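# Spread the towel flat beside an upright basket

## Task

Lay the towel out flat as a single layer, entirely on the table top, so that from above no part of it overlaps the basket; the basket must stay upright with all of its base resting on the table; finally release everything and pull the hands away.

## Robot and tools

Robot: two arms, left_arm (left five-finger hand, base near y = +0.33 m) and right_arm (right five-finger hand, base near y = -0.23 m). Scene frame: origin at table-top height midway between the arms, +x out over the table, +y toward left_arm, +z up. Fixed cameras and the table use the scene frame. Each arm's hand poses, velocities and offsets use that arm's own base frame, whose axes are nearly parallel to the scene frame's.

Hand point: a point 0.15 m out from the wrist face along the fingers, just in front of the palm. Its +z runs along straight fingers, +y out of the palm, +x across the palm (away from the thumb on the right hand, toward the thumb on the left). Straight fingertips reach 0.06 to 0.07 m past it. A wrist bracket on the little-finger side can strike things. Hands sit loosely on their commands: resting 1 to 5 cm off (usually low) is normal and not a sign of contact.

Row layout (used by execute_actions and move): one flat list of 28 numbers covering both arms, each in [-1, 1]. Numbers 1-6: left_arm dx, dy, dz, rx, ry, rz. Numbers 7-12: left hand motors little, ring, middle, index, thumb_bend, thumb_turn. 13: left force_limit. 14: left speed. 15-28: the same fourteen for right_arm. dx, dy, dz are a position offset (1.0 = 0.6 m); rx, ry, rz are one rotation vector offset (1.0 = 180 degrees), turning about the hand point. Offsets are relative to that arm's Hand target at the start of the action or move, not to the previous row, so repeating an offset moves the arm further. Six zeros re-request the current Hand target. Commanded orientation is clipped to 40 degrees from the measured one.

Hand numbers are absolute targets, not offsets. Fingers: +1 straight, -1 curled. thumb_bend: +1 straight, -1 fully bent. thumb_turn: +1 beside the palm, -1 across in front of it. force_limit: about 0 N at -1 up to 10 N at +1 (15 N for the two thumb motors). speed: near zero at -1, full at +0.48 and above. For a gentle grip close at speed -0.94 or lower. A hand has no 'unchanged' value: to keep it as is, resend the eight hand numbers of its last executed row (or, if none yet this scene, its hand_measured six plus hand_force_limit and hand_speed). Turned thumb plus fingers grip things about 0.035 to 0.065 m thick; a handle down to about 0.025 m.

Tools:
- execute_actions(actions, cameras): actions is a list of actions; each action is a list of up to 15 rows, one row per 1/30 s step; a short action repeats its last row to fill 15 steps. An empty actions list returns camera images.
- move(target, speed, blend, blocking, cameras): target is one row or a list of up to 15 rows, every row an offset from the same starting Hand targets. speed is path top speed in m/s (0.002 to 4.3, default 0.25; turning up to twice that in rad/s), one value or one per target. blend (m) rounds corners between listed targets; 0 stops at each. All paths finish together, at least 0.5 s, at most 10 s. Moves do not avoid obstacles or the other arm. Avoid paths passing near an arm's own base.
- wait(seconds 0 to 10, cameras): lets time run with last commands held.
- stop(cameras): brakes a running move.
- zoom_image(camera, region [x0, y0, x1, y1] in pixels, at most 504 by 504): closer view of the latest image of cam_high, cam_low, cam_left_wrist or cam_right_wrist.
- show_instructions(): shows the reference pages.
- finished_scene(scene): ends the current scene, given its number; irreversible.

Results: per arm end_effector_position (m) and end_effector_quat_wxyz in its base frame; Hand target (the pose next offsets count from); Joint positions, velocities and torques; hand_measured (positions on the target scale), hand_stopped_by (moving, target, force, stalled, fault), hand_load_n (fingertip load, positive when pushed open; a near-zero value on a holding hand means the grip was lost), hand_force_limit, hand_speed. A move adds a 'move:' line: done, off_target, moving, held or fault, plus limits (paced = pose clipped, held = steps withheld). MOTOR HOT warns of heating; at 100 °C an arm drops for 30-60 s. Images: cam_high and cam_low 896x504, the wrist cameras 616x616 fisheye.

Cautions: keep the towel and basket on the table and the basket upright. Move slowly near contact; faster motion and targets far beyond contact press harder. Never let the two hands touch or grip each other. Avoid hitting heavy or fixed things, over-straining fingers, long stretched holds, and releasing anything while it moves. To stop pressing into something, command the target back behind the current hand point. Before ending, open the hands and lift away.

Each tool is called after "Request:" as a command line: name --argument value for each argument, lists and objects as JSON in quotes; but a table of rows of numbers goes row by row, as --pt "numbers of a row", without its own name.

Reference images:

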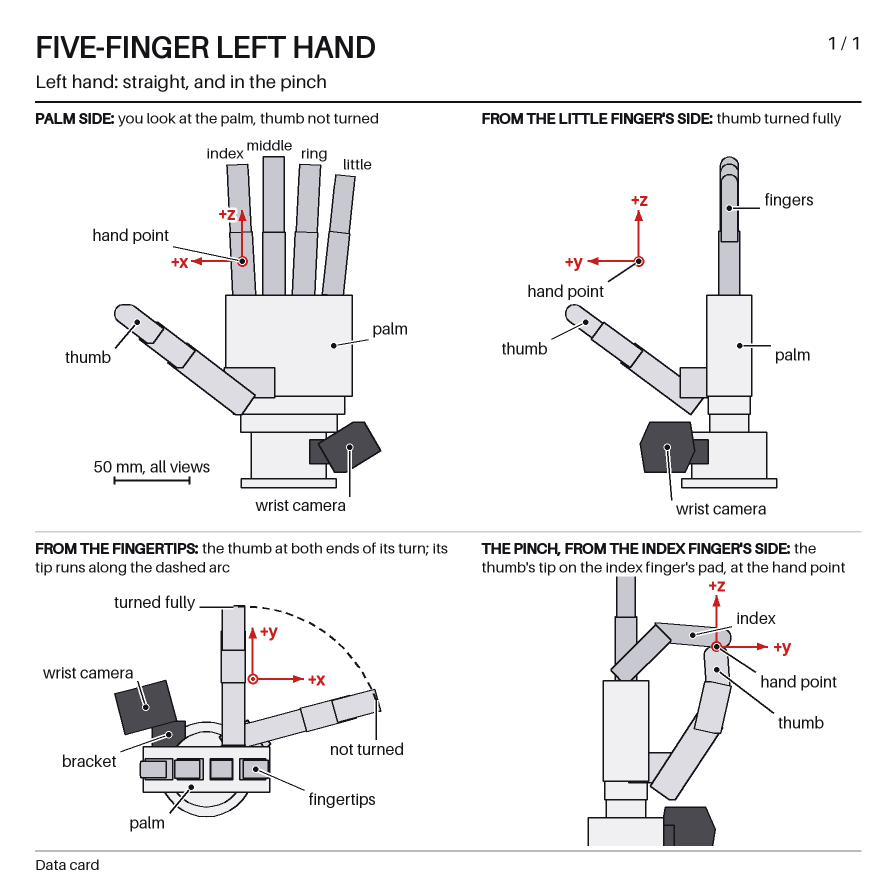

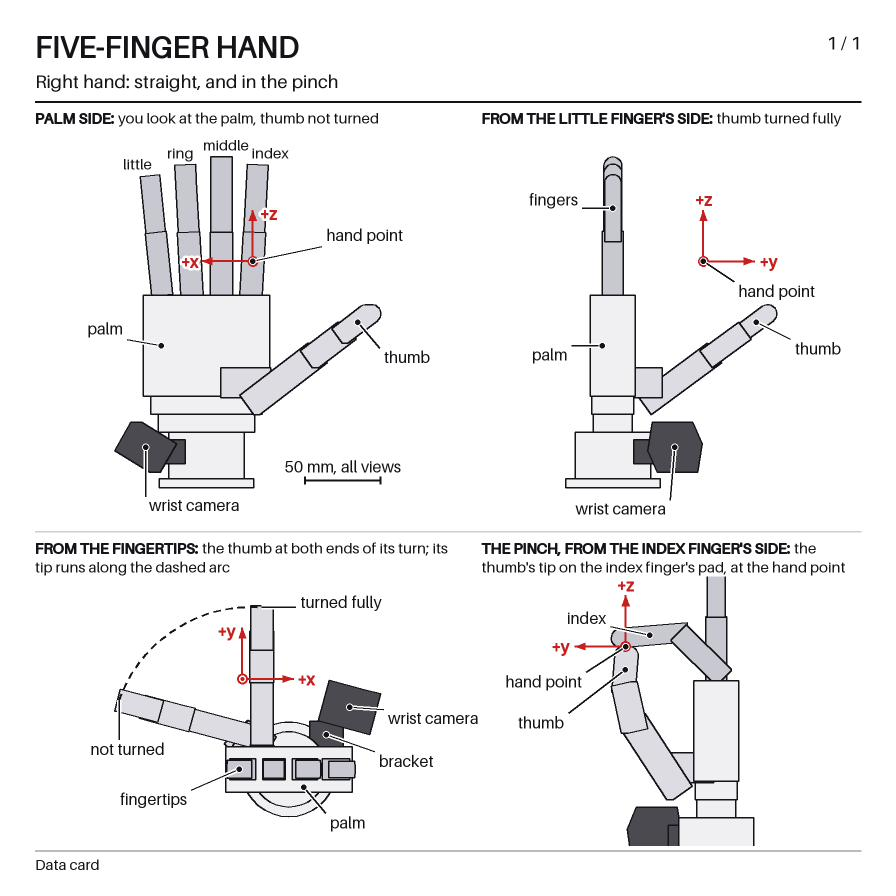

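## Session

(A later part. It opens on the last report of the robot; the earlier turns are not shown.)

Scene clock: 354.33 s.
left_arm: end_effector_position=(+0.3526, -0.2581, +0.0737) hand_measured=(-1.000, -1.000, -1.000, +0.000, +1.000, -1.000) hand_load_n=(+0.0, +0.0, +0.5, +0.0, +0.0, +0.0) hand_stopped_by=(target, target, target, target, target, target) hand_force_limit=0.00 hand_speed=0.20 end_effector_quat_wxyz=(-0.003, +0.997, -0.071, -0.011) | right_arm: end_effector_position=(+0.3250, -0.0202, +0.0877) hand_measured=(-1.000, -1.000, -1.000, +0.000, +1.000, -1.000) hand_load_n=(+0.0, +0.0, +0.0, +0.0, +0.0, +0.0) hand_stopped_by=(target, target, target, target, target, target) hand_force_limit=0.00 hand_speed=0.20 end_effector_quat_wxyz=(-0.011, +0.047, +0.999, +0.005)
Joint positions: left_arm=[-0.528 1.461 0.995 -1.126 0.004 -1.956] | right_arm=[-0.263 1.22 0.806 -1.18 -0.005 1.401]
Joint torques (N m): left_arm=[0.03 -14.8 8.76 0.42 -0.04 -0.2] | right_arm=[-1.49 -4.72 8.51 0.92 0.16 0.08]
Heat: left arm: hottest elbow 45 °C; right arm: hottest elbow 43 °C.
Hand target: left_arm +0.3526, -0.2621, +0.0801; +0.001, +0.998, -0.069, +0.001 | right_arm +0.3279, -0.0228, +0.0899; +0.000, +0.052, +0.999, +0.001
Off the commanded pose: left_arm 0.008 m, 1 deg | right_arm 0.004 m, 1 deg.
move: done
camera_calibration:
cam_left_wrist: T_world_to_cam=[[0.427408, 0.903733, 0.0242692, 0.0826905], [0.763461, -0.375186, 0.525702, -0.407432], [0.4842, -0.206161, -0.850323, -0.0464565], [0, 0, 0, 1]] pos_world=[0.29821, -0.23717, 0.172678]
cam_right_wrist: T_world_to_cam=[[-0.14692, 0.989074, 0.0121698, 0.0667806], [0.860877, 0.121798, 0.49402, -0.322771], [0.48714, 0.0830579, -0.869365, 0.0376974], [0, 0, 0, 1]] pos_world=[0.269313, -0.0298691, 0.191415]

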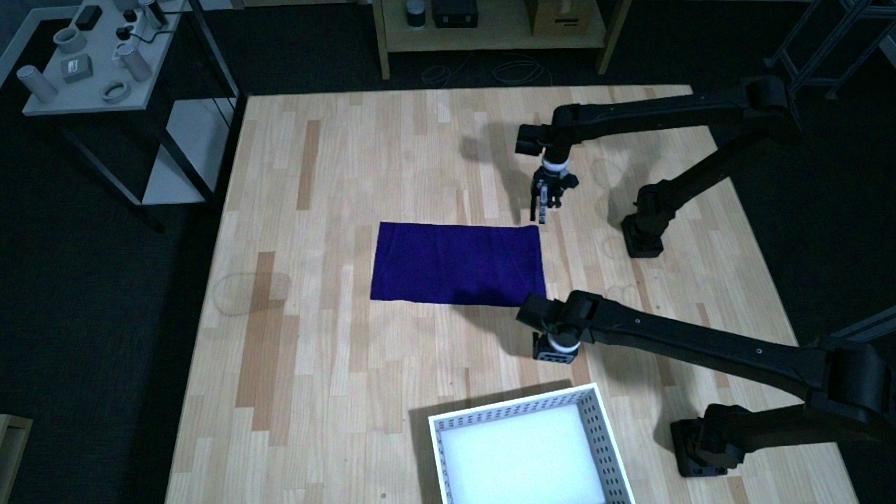

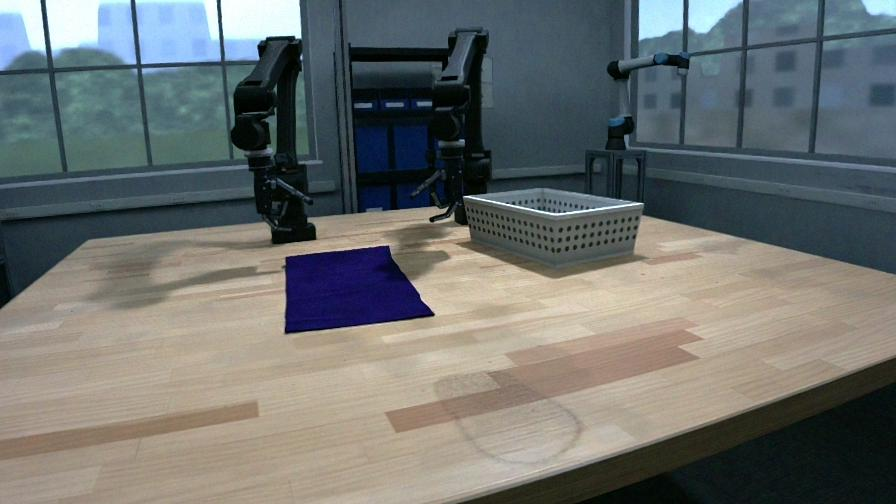

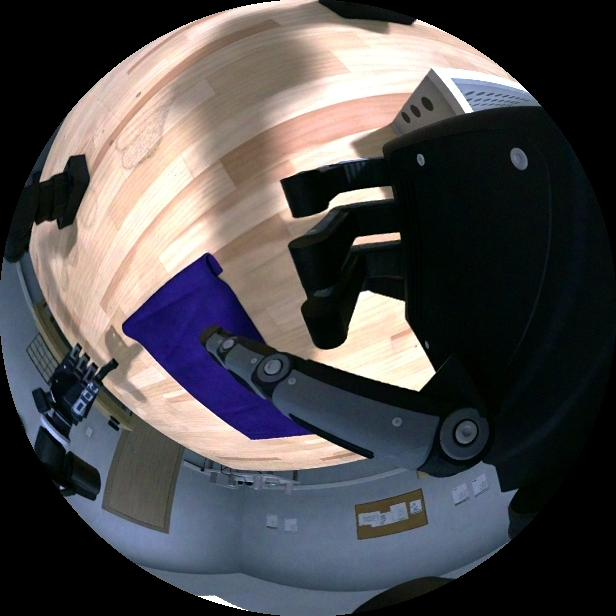

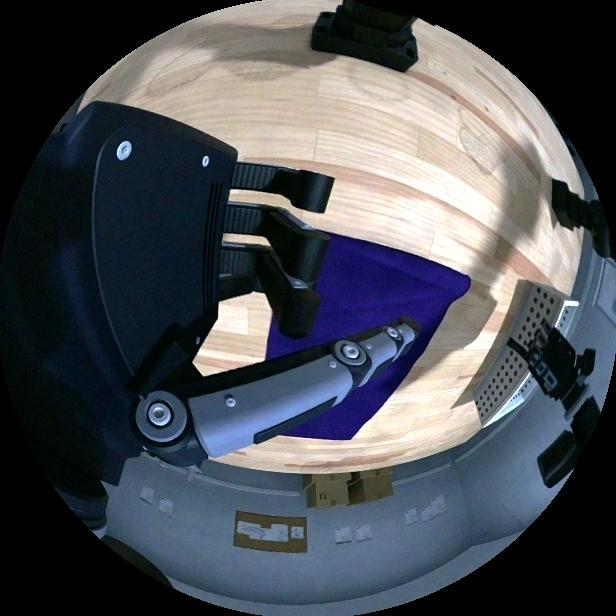

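Request:
move --pt "-0.0427 -0.0948 -0.03 0 0 -0.022 -1 -1 -1 0.0 1 -1 0 0.2 -0.0348 -0.0953 -0.03 0 0 0 -1 -1 -1 0 1 -1 0 0.2" --pt "-0.0427 -0.0948 -0.145 0 0 -0.022 -1 -1 -1 0.0 1 -1 0 0.2 -0.0348 -0.0953 -0.14 0 0 0 -1 -1 -1 0 1 -1 0 0.2" --speed '[0.15, 0.08]' --blend '[0.01, 0]' --cameras '["all"]'

Request:
zoom_image --camera "cam_left_wrist" --region '[130, 180, 380, 430]'

Request:
zoom_image --camera "cam_right_wrist" --region '[230, 180, 480, 430]'

Request:
zoom_image --camera "cam_low" --region '[240, 180, 440, 300]'

Request:
zoom_image --camera "cam_high" --region '[480, 180, 600, 340]'

Scene clock: 360.53 s.
left_arm: end_effector_position=(+0.3290, -0.3172, +0.0031) hand_measured=(-1.000, -1.000, -1.000, +0.000, +1.000, -1.000) hand_load_n=(+0.0, +0.0, +0.0, +0.0, +0.0, +0.0) hand_stopped_by=(target, target, target, target, target, target) hand_force_limit=0.00 hand_speed=0.20 end_effector_quat_wxyz=(+0.006, +0.994, -0.107, +0.006) | right_arm: end_effector_position=(+0.3076, -0.0765, +0.0114) hand_measured=(-1.000, -1.000, -1.000, +0.000, +1.000, -1.000) hand_load_n=(+0.0, +0.0, +0.0, +0.0, +0.0, +0.0) hand_stopped_by=(target, target, target, target, target, target) hand_force_limit=0.00 hand_speed=0.20 end_effector_quat_wxyz=(+0.002, +0.049, +0.999, -0.002)
Joint positions: left_arm=[-0.677 1.591 0.919 -0.883 0.003 -2.033] | right_arm=[-0.455 1.336 0.673 -0.904 0.002 1.215]
Joint torques (N m): left_arm=[0.09 -12.34 8.02 0.54 -0.04 -0.19] | right_arm=[-1.79 -3.55 7.72 1.03 -0.16 0.04]
Heat: left arm: hottest elbow 45 °C; right arm: hottest elbow 43 °C.
Hand target: left_arm +0.3269, -0.3189, -0.0069; +0.001, +0.995, -0.104, +0.000 | right_arm +0.3073, -0.0801, +0.0061; +0.000, +0.052, +0.999, +0.001
Off the commanded pose: left_arm 0.010 m, 1 deg | right_arm 0.007 m, 0 deg.
move: done
camera_calibration:
cam_left_wrist: T_world_to_cam=[[0.490387, 0.871263, 0.0205249, 0.116922], [0.71798, -0.417238, 0.557151, -0.372985], [0.493989, -0.258483, -0.830158, -0.127112], [0, 0, 0, 1]] pos_world=[0.273251, -0.29035, 0.0998859]
cam_right_wrist: T_world_to_cam=[[-0.141741, 0.989884, -0.00621841, 0.119563], [0.849277, 0.12483, 0.512977, -0.259708], [0.508564, 0.0674287, -0.85838, -0.0233778], [0, 0, 0, 1]] pos_world=[0.2494, -0.0843578, 0.113901]

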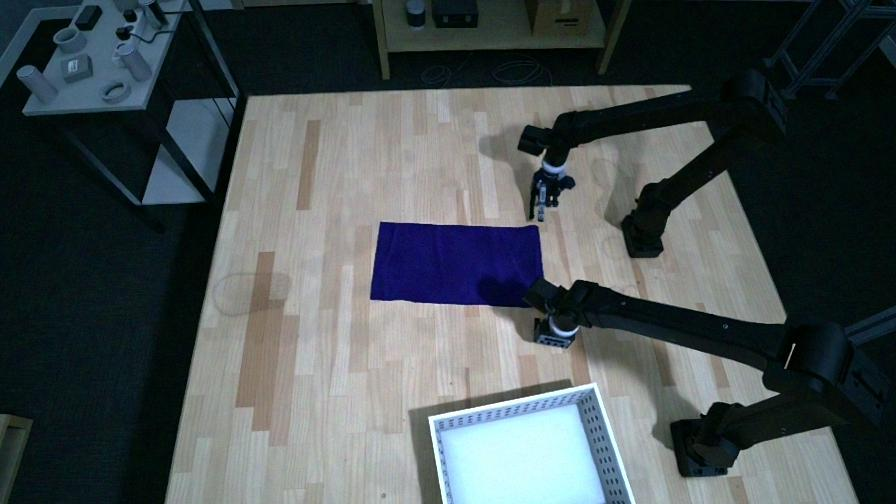

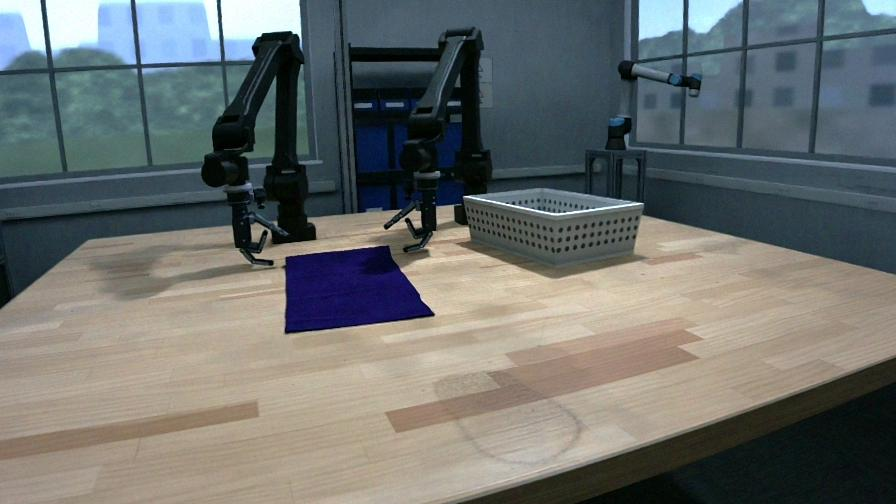

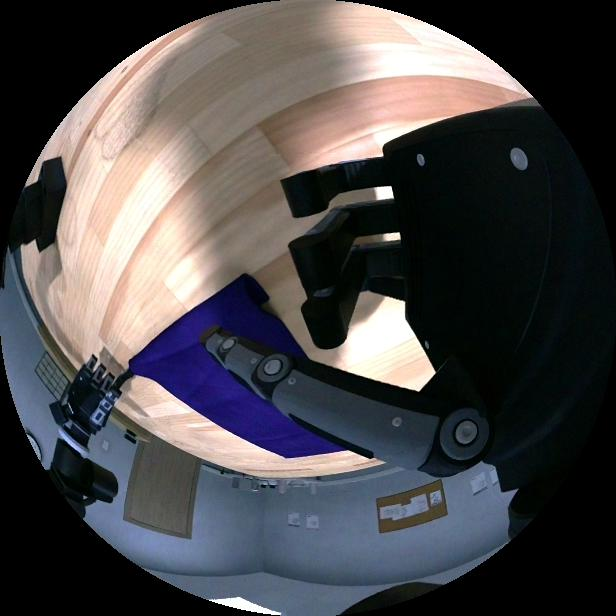

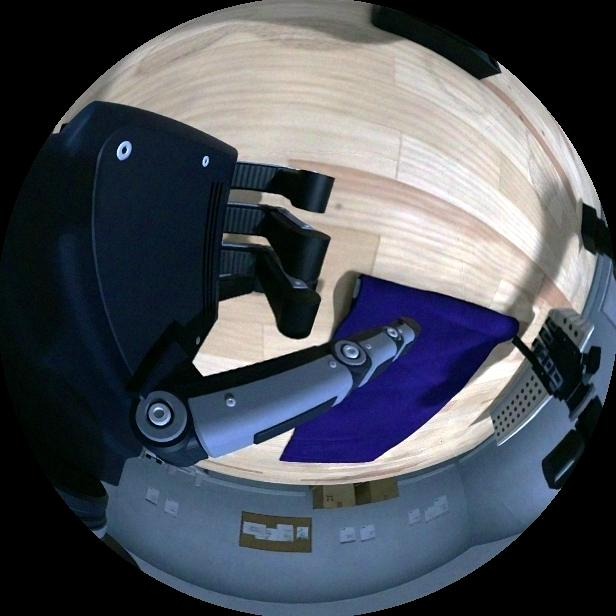

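Scaled by 2.016 from the camera's 616x616 image, which has a finer 880x880 frame.

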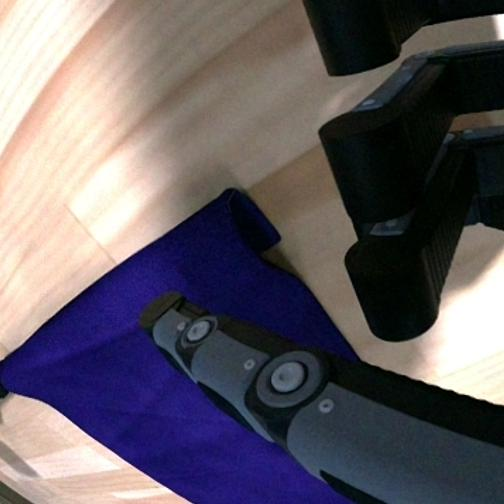

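Scaled by 2.016 from the camera's 616x616 image, which has a finer 880x880 frame.

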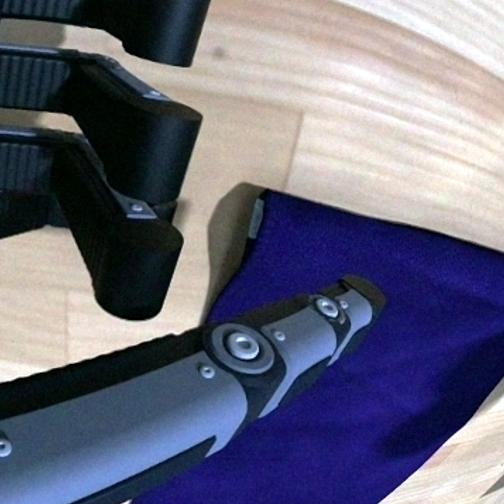

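Scaled by 2.520 from the camera's 896x504 image, which has a finer 1280x720 frame.

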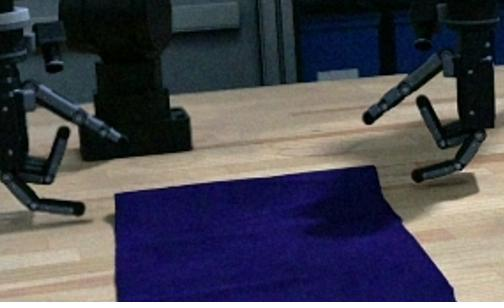

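Scaled by 3.150 from the camera's 896x504 image, which has a finer 1280x720 frame.

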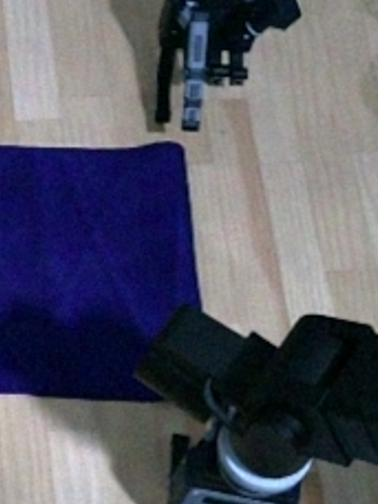

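Request:
zoom_image --camera "cam_low" --region '[370, 225, 430, 285]'

Request:
zoom_image --camera "cam_low" --region '[240, 225, 320, 305]'

Request:
zoom_image --camera "cam_left_wrist" --region '[220, 250, 300, 330]'

Request:
zoom_image --camera "cam_right_wrist" --region '[310, 250, 390, 330]'

Scaled by 8.400 from the camera's 896x504 image, which has a finer 1280x720 frame.

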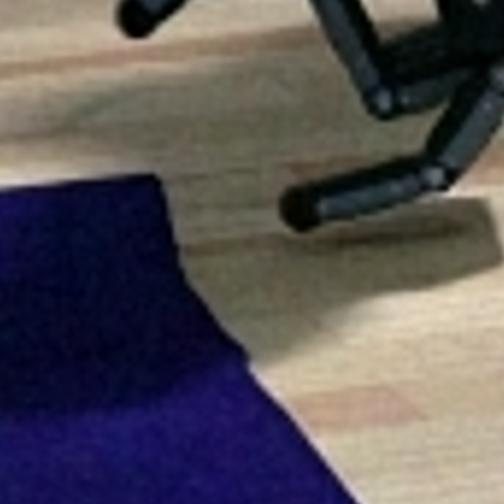

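Scaled by 6.300 from the camera's 896x504 image, which has a finer 1280x720 frame.

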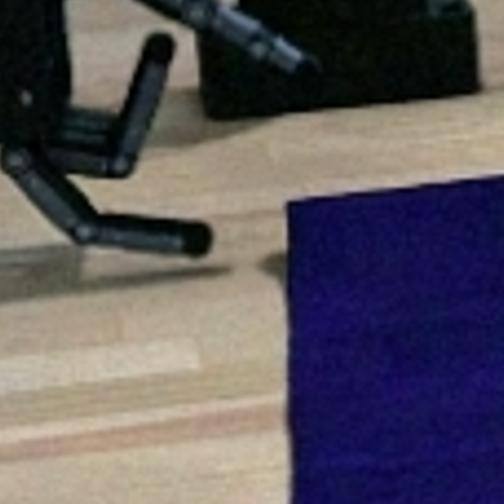

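Scaled by 6.300 from the camera's 616x616 image, which has a finer 880x880 frame.

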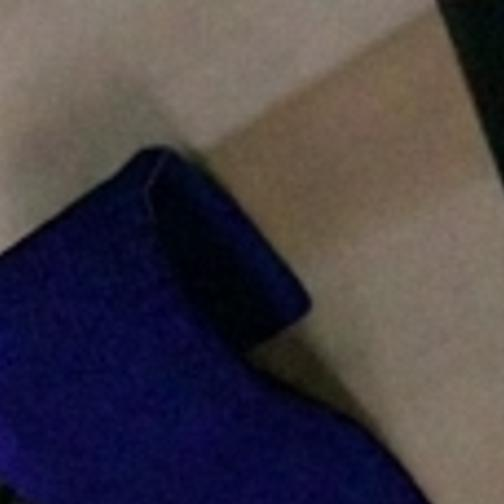

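Scaled by 6.300 from the camera's 616x616 image, which has a finer 880x880 frame.

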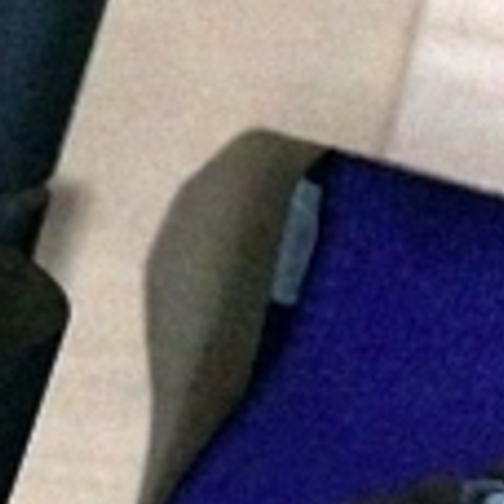

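Request:
move --pt "-0.0217 0 0 0 0 0 -1 -1 -1 0.0 1 -1 0 0.2 0.003 0 0 0 0 0 -1 -1 -1 0 1 -1 0 0.2" --pt "-0.025 -0.12 0 0 0 0 -1 -1 -1 0.0 1 -1 0 0.2 0.0117 0.133 0 0 0 0 -1 -1 -1 0 1 -1 0 0.2" --speed '[0.06, 0.06]' --cameras '["all"]'

Request:
zoom_image --camera "cam_left_wrist" --region '[180, 200, 380, 400]'

Request:
zoom_image --camera "cam_right_wrist" --region '[230, 200, 430, 400]'

Request:
zoom_image --camera "cam_low" --region '[260, 200, 430, 300]'

Request:
zoom_image --camera "cam_high" --region '[480, 180, 600, 340]'

Scene clock: 366.47 s.
left_arm: end_effector_position=(+0.3087, -0.3776, -0.0038) hand_measured=(-1.000, -1.000, -1.000, +0.000, +1.000, -1.000) hand_load_n=(+0.0, +0.0, +0.0, -0.5, +0.0, +0.0) hand_stopped_by=(target, target, target, target, target, target) hand_force_limit=0.00 hand_speed=0.20 end_effector_quat_wxyz=(+0.011, +0.990, -0.139, -0.004) | right_arm: end_effector_position=(+0.3133, -0.0056, +0.0059) hand_measured=(-1.000, -1.000, -1.000, +0.000, +1.000, -1.000) hand_load_n=(+0.0, +0.0, +0.0, -1.5, +0.0, +0.0) hand_stopped_by=(target, target, target, target, target, target) hand_force_limit=0.00 hand_speed=0.20 end_effector_quat_wxyz=(-0.005, +0.055, +0.998, +0.000)
Joint positions: left_arm=[-0.8 1.673 1.003 -0.894 0.023 -2.092] | right_arm=[-0.219 1.305 0.628 -0.904 0.001 1.462]
Joint torques (N m): left_arm=[-0.03 -13.22 11.26 0.03 0.26 -0.19] | right_arm=[-0.21 -4.6 7.24 0.53 -0.1 0.22]
Heat: left arm: hottest elbow 45 °C; right arm: hottest elbow 43 °C.
Hand target: left_arm +0.3119, -0.3910, -0.0069; +0.001, +0.995, -0.104, +0.001 | right_arm +0.3141, -0.0003, +0.0060; +0.000, +0.052, +0.999, +0.001
Off the commanded pose: left_arm 0.014 m, 4 deg | right_arm 0.005 m, 1 deg.
joint sent to its limit (left arm) — joint 6 (wrist roll), lower limit. The joint targets are off in orientation, not in position.
move: off_target (left_arm)
camera_calibration:
cam_left_wrist: T_world_to_cam=[[0.545589, 0.838049, 0.00271673, 0.14994], [0.701563, -0.458502, 0.545514, -0.390212], [0.458413, -0.29572, -0.838097, -0.141597], [0, 0, 0, 1]] pos_world=[0.256863, -0.346443, 0.0937867]
cam_right_wrist: T_world_to_cam=[[-0.131167, 0.99136, 0.000465771, 0.0468186], [0.85743, 0.113211, 0.501993, -0.27311], [0.497603, 0.0662445, -0.864872, -0.0323378], [0, 0, 0, 1]] pos_world=[0.256405, -0.0133528, 0.109109]

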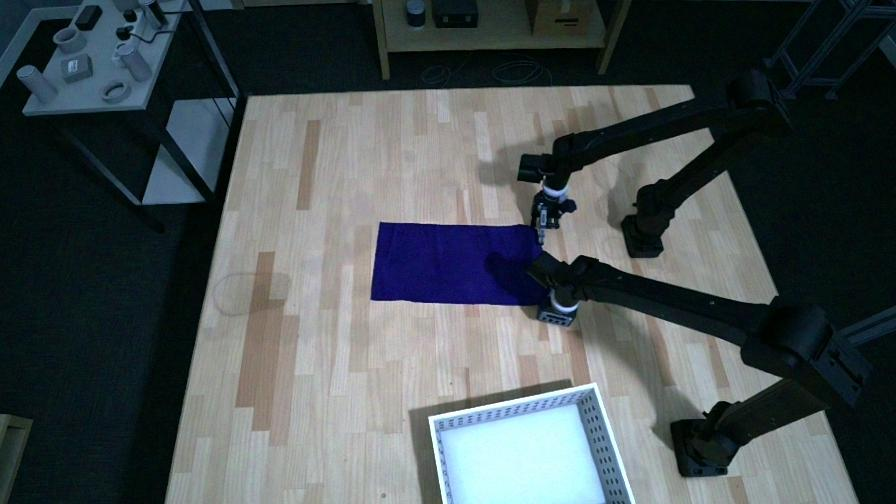

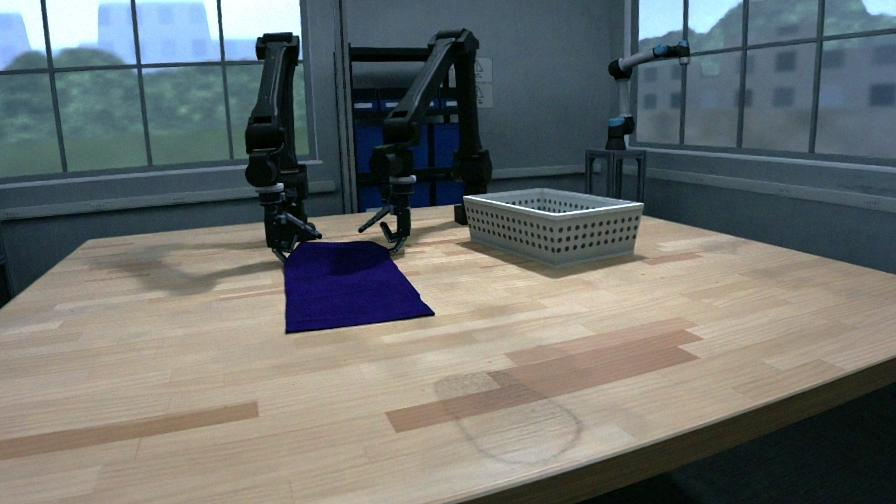

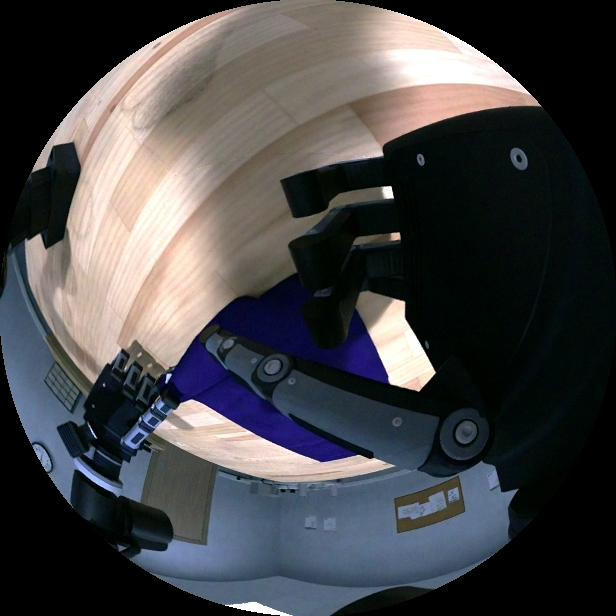

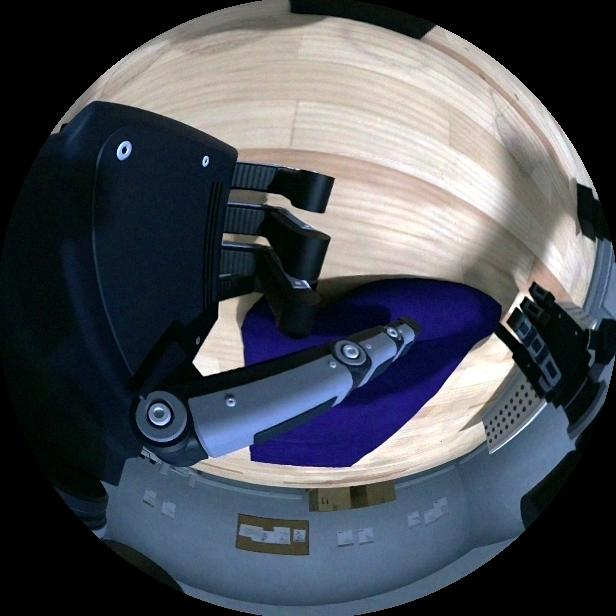

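Scaled by 2.520 from the camera's 616x616 image, which has a finer 880x880 frame.

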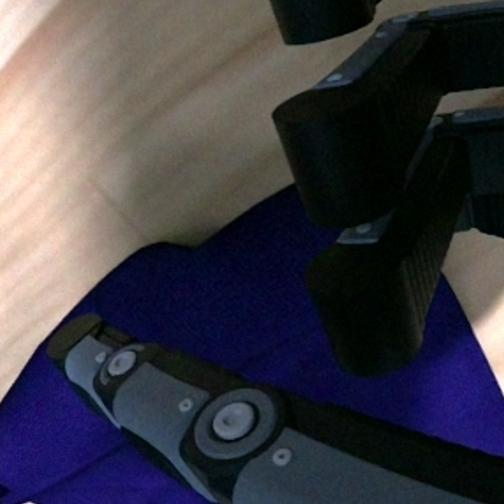

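Scaled by 2.520 from the camera's 616x616 image, which has a finer 880x880 frame.

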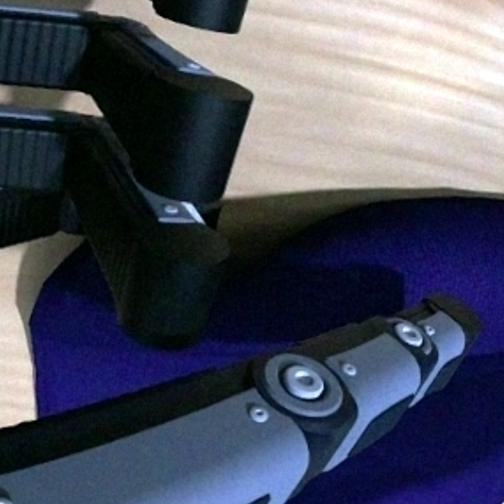

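Scaled by 2.965 from the camera's 896x504 image, which has a finer 1280x720 frame.

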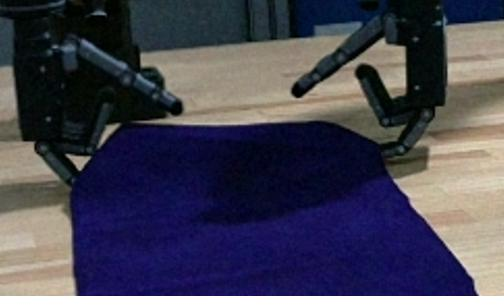

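Scaled by 3.150 from the camera's 896x504 image, which has a finer 1280x720 frame.

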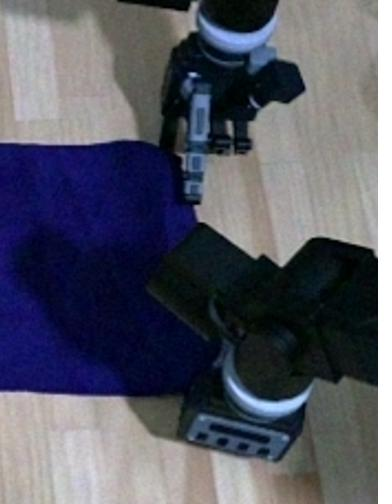

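Request:
move --target '[-0.1, 0.0054, 0.0, 0, 0, 0, -1, -1, -1, 0.0, 1, -1, 0, 0.2, -0.1, 0.0076, 0, 0, 0, 0, -1, -1, -1, 0, 1, -1, 0, 0.2]' --speed 0.06 --cameras '["all"]'

Request:
zoom_image --camera "cam_left_wrist" --region '[180, 200, 380, 400]'

Request:
zoom_image --camera "cam_right_wrist" --region '[230, 200, 430, 400]'

Request:
zoom_image --camera "cam_low" --region '[260, 200, 430, 300]'

Request:
zoom_image --camera "cam_high" --region '[480, 180, 600, 340]'

Scene clock: 368.93 s.
left_arm: end_effector_position=(+0.2629, -0.3871, -0.0047) hand_measured=(-1.000, -1.000, -1.000, +0.000, +1.000, -1.000) hand_load_n=(+0.0, +0.0, +0.0, -1.5, +0.0, +0.0) hand_stopped_by=(target, target, target, target, target, target) hand_force_limit=0.00 hand_speed=0.20 end_effector_quat_wxyz=(+0.022, +0.985, -0.171, -0.015) | right_arm: end_effector_position=(+0.2614, +0.0056, +0.0064) hand_measured=(-1.000, -1.000, -1.000, +0.000, +1.000, -1.000) hand_load_n=(+0.0, +0.0, +0.0, -0.5, +0.0, +0.0) hand_stopped_by=(target, target, target, target, target, target) hand_force_limit=0.00 hand_speed=0.20 end_effector_quat_wxyz=(+0.007, +0.051, +0.999, -0.002)
Joint positions: left_arm=[-0.873 1.632 0.942 -0.875 0.054 -2.099] | right_arm=[-0.221 1.125 0.488 -0.92 0.001 1.451]
Joint torques (N m): left_arm=[-0.21 -15.5 6.72 0.28 0.32 -0.12] | right_arm=[-2.08 -3.19 7.54 -0.32 -0.1 -0.03]
Heat: left arm: hottest elbow 45 °C; right arm: hottest elbow 43 °C.
Hand target: left_arm +0.2518, -0.3877, -0.0070; +0.001, +0.995, -0.104, +0.000 | right_arm +0.2543, +0.0042, +0.0061; +0.000, +0.052, +0.999, +0.001
Off the commanded pose: left_arm 0.011 m, 8 deg | right_arm 0.007 m, 1 deg.
joint sent to its limit (left arm) — joint 6 (wrist roll), lower limit. The joint targets are off in orientation, not in position.
move: off_target (left_arm)
camera_calibration:
cam_left_wrist: T_world_to_cam=[[0.599832, 0.799674, -0.0268923, 0.15369], [0.683023, -0.494248, 0.537772, -0.371037], [0.41675, -0.340941, -0.842662, -0.13063], [0, 0, 0, 1]] pos_world=[0.215679, -0.350823, 0.0935894]
cam_right_wrist: T_world_to_cam=[[-0.139432, 0.990202, -0.00763893, 0.0311547], [0.844414, 0.122926, 0.521396, -0.226935], [0.517227, 0.066249, -0.853281, -0.0120327], [0, 0, 0, 1]] pos_world=[0.202195, -0.00215616, 0.108294]

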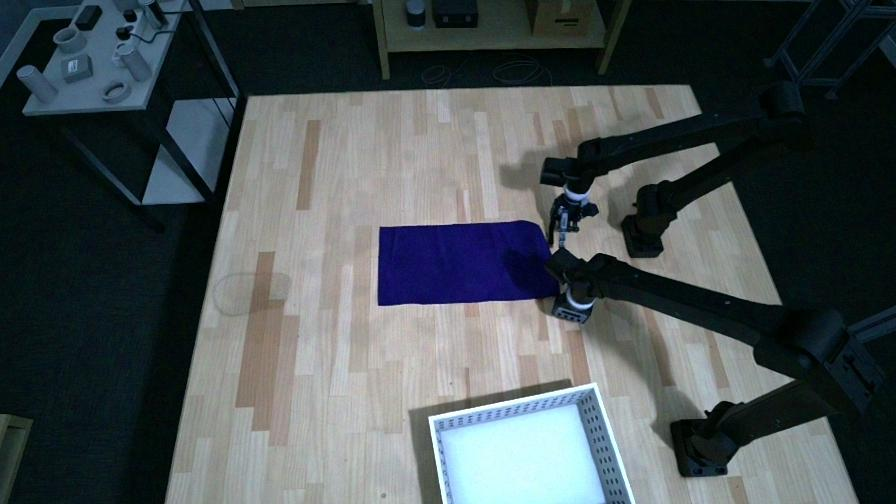

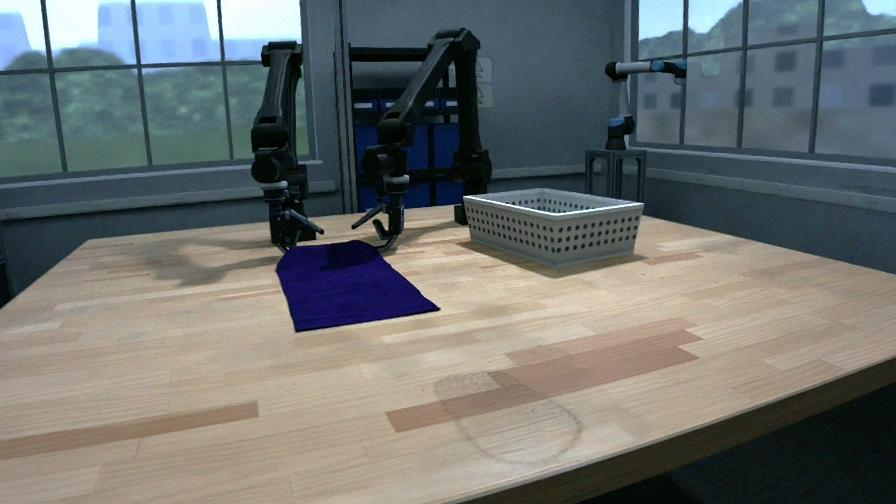

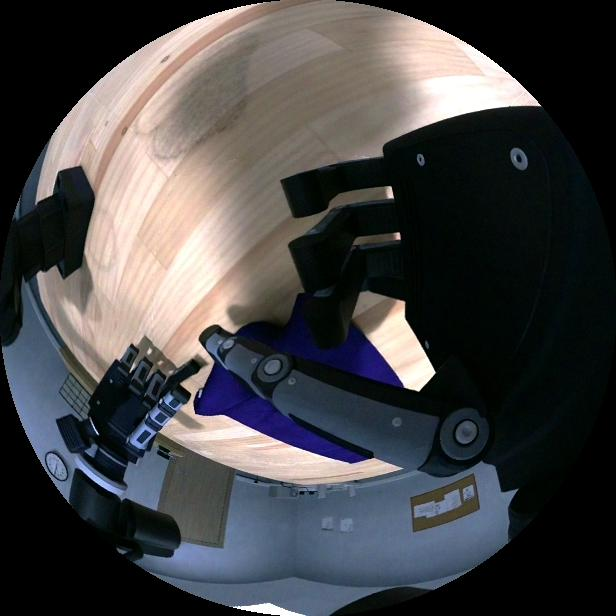

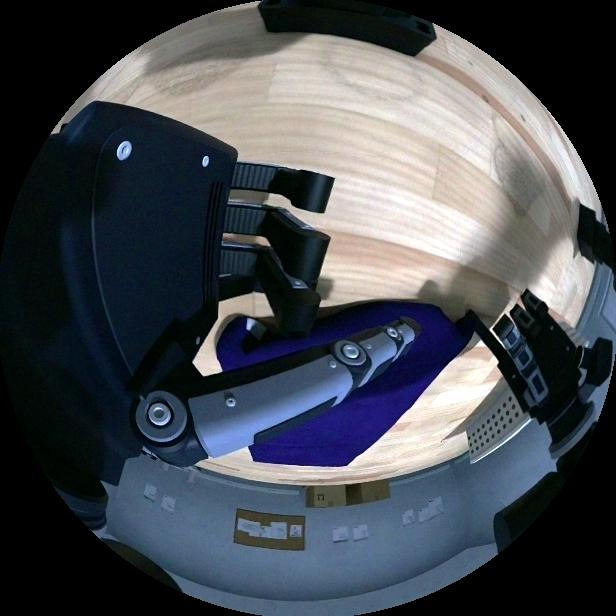

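Scaled by 2.520 from the camera's 616x616 image, which has a finer 880x880 frame.

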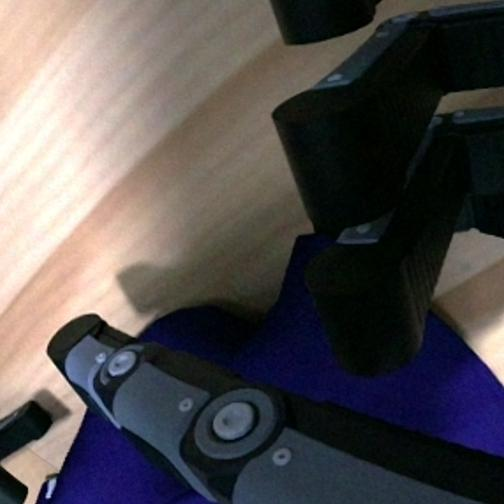

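Scaled by 2.520 from the camera's 616x616 image, which has a finer 880x880 frame.

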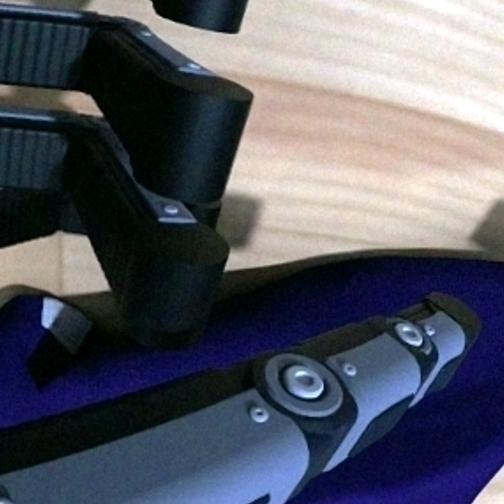

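Scaled by 2.965 from the camera's 896x504 image, which has a finer 1280x720 frame.

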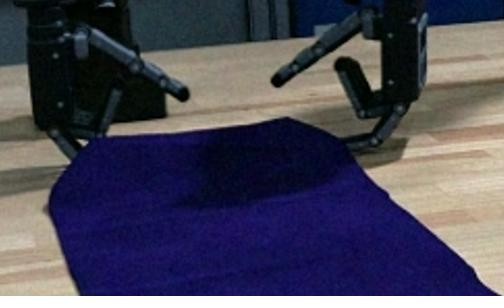

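Scaled by 3.150 from the camera's 896x504 image, which has a finer 1280x720 frame.

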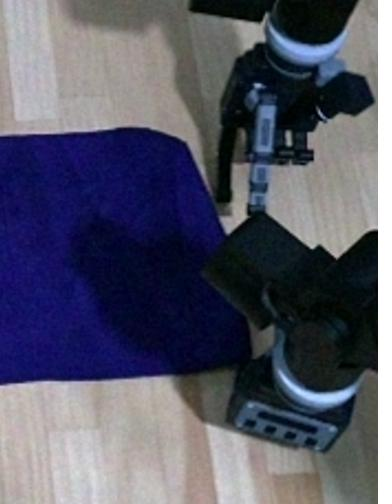

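Request:
zoom_image --camera "cam_right_wrist" --region '[205, 290, 305, 390]'

Request:
zoom_image --camera "cam_left_wrist" --region '[210, 270, 310, 370]'

Request:
zoom_image --camera "cam_low" --region '[265, 225, 345, 285]'

Request:
zoom_image --camera "cam_low" --region '[345, 225, 425, 285]'

Scaled by 5.040 from the camera's 616x616 image, which has a finer 880x880 frame.

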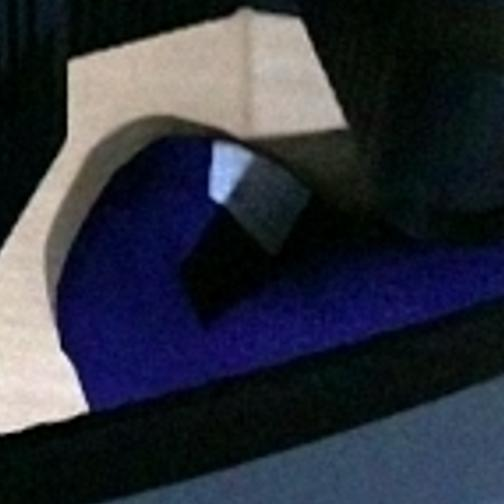

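Scaled by 5.040 from the camera's 616x616 image, which has a finer 880x880 frame.

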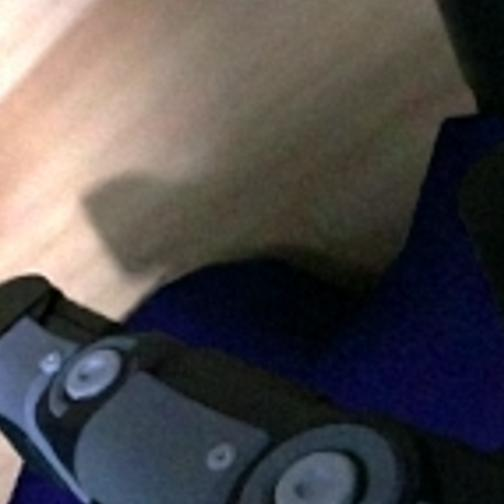

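Scaled by 6.300 from the camera's 896x504 image, which has a finer 1280x720 frame.

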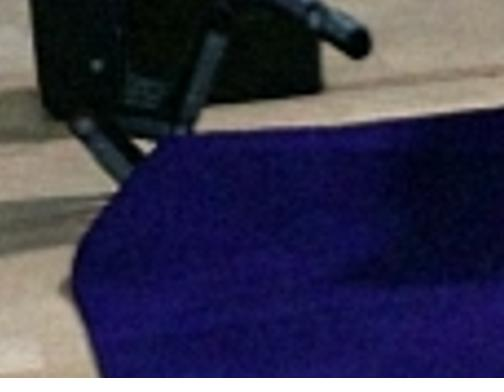

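Scaled by 6.300 from the camera's 896x504 image, which has a finer 1280x720 frame.

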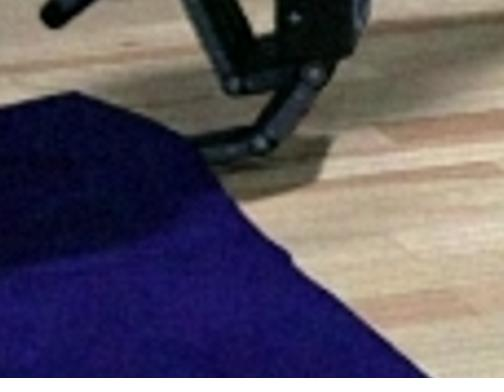

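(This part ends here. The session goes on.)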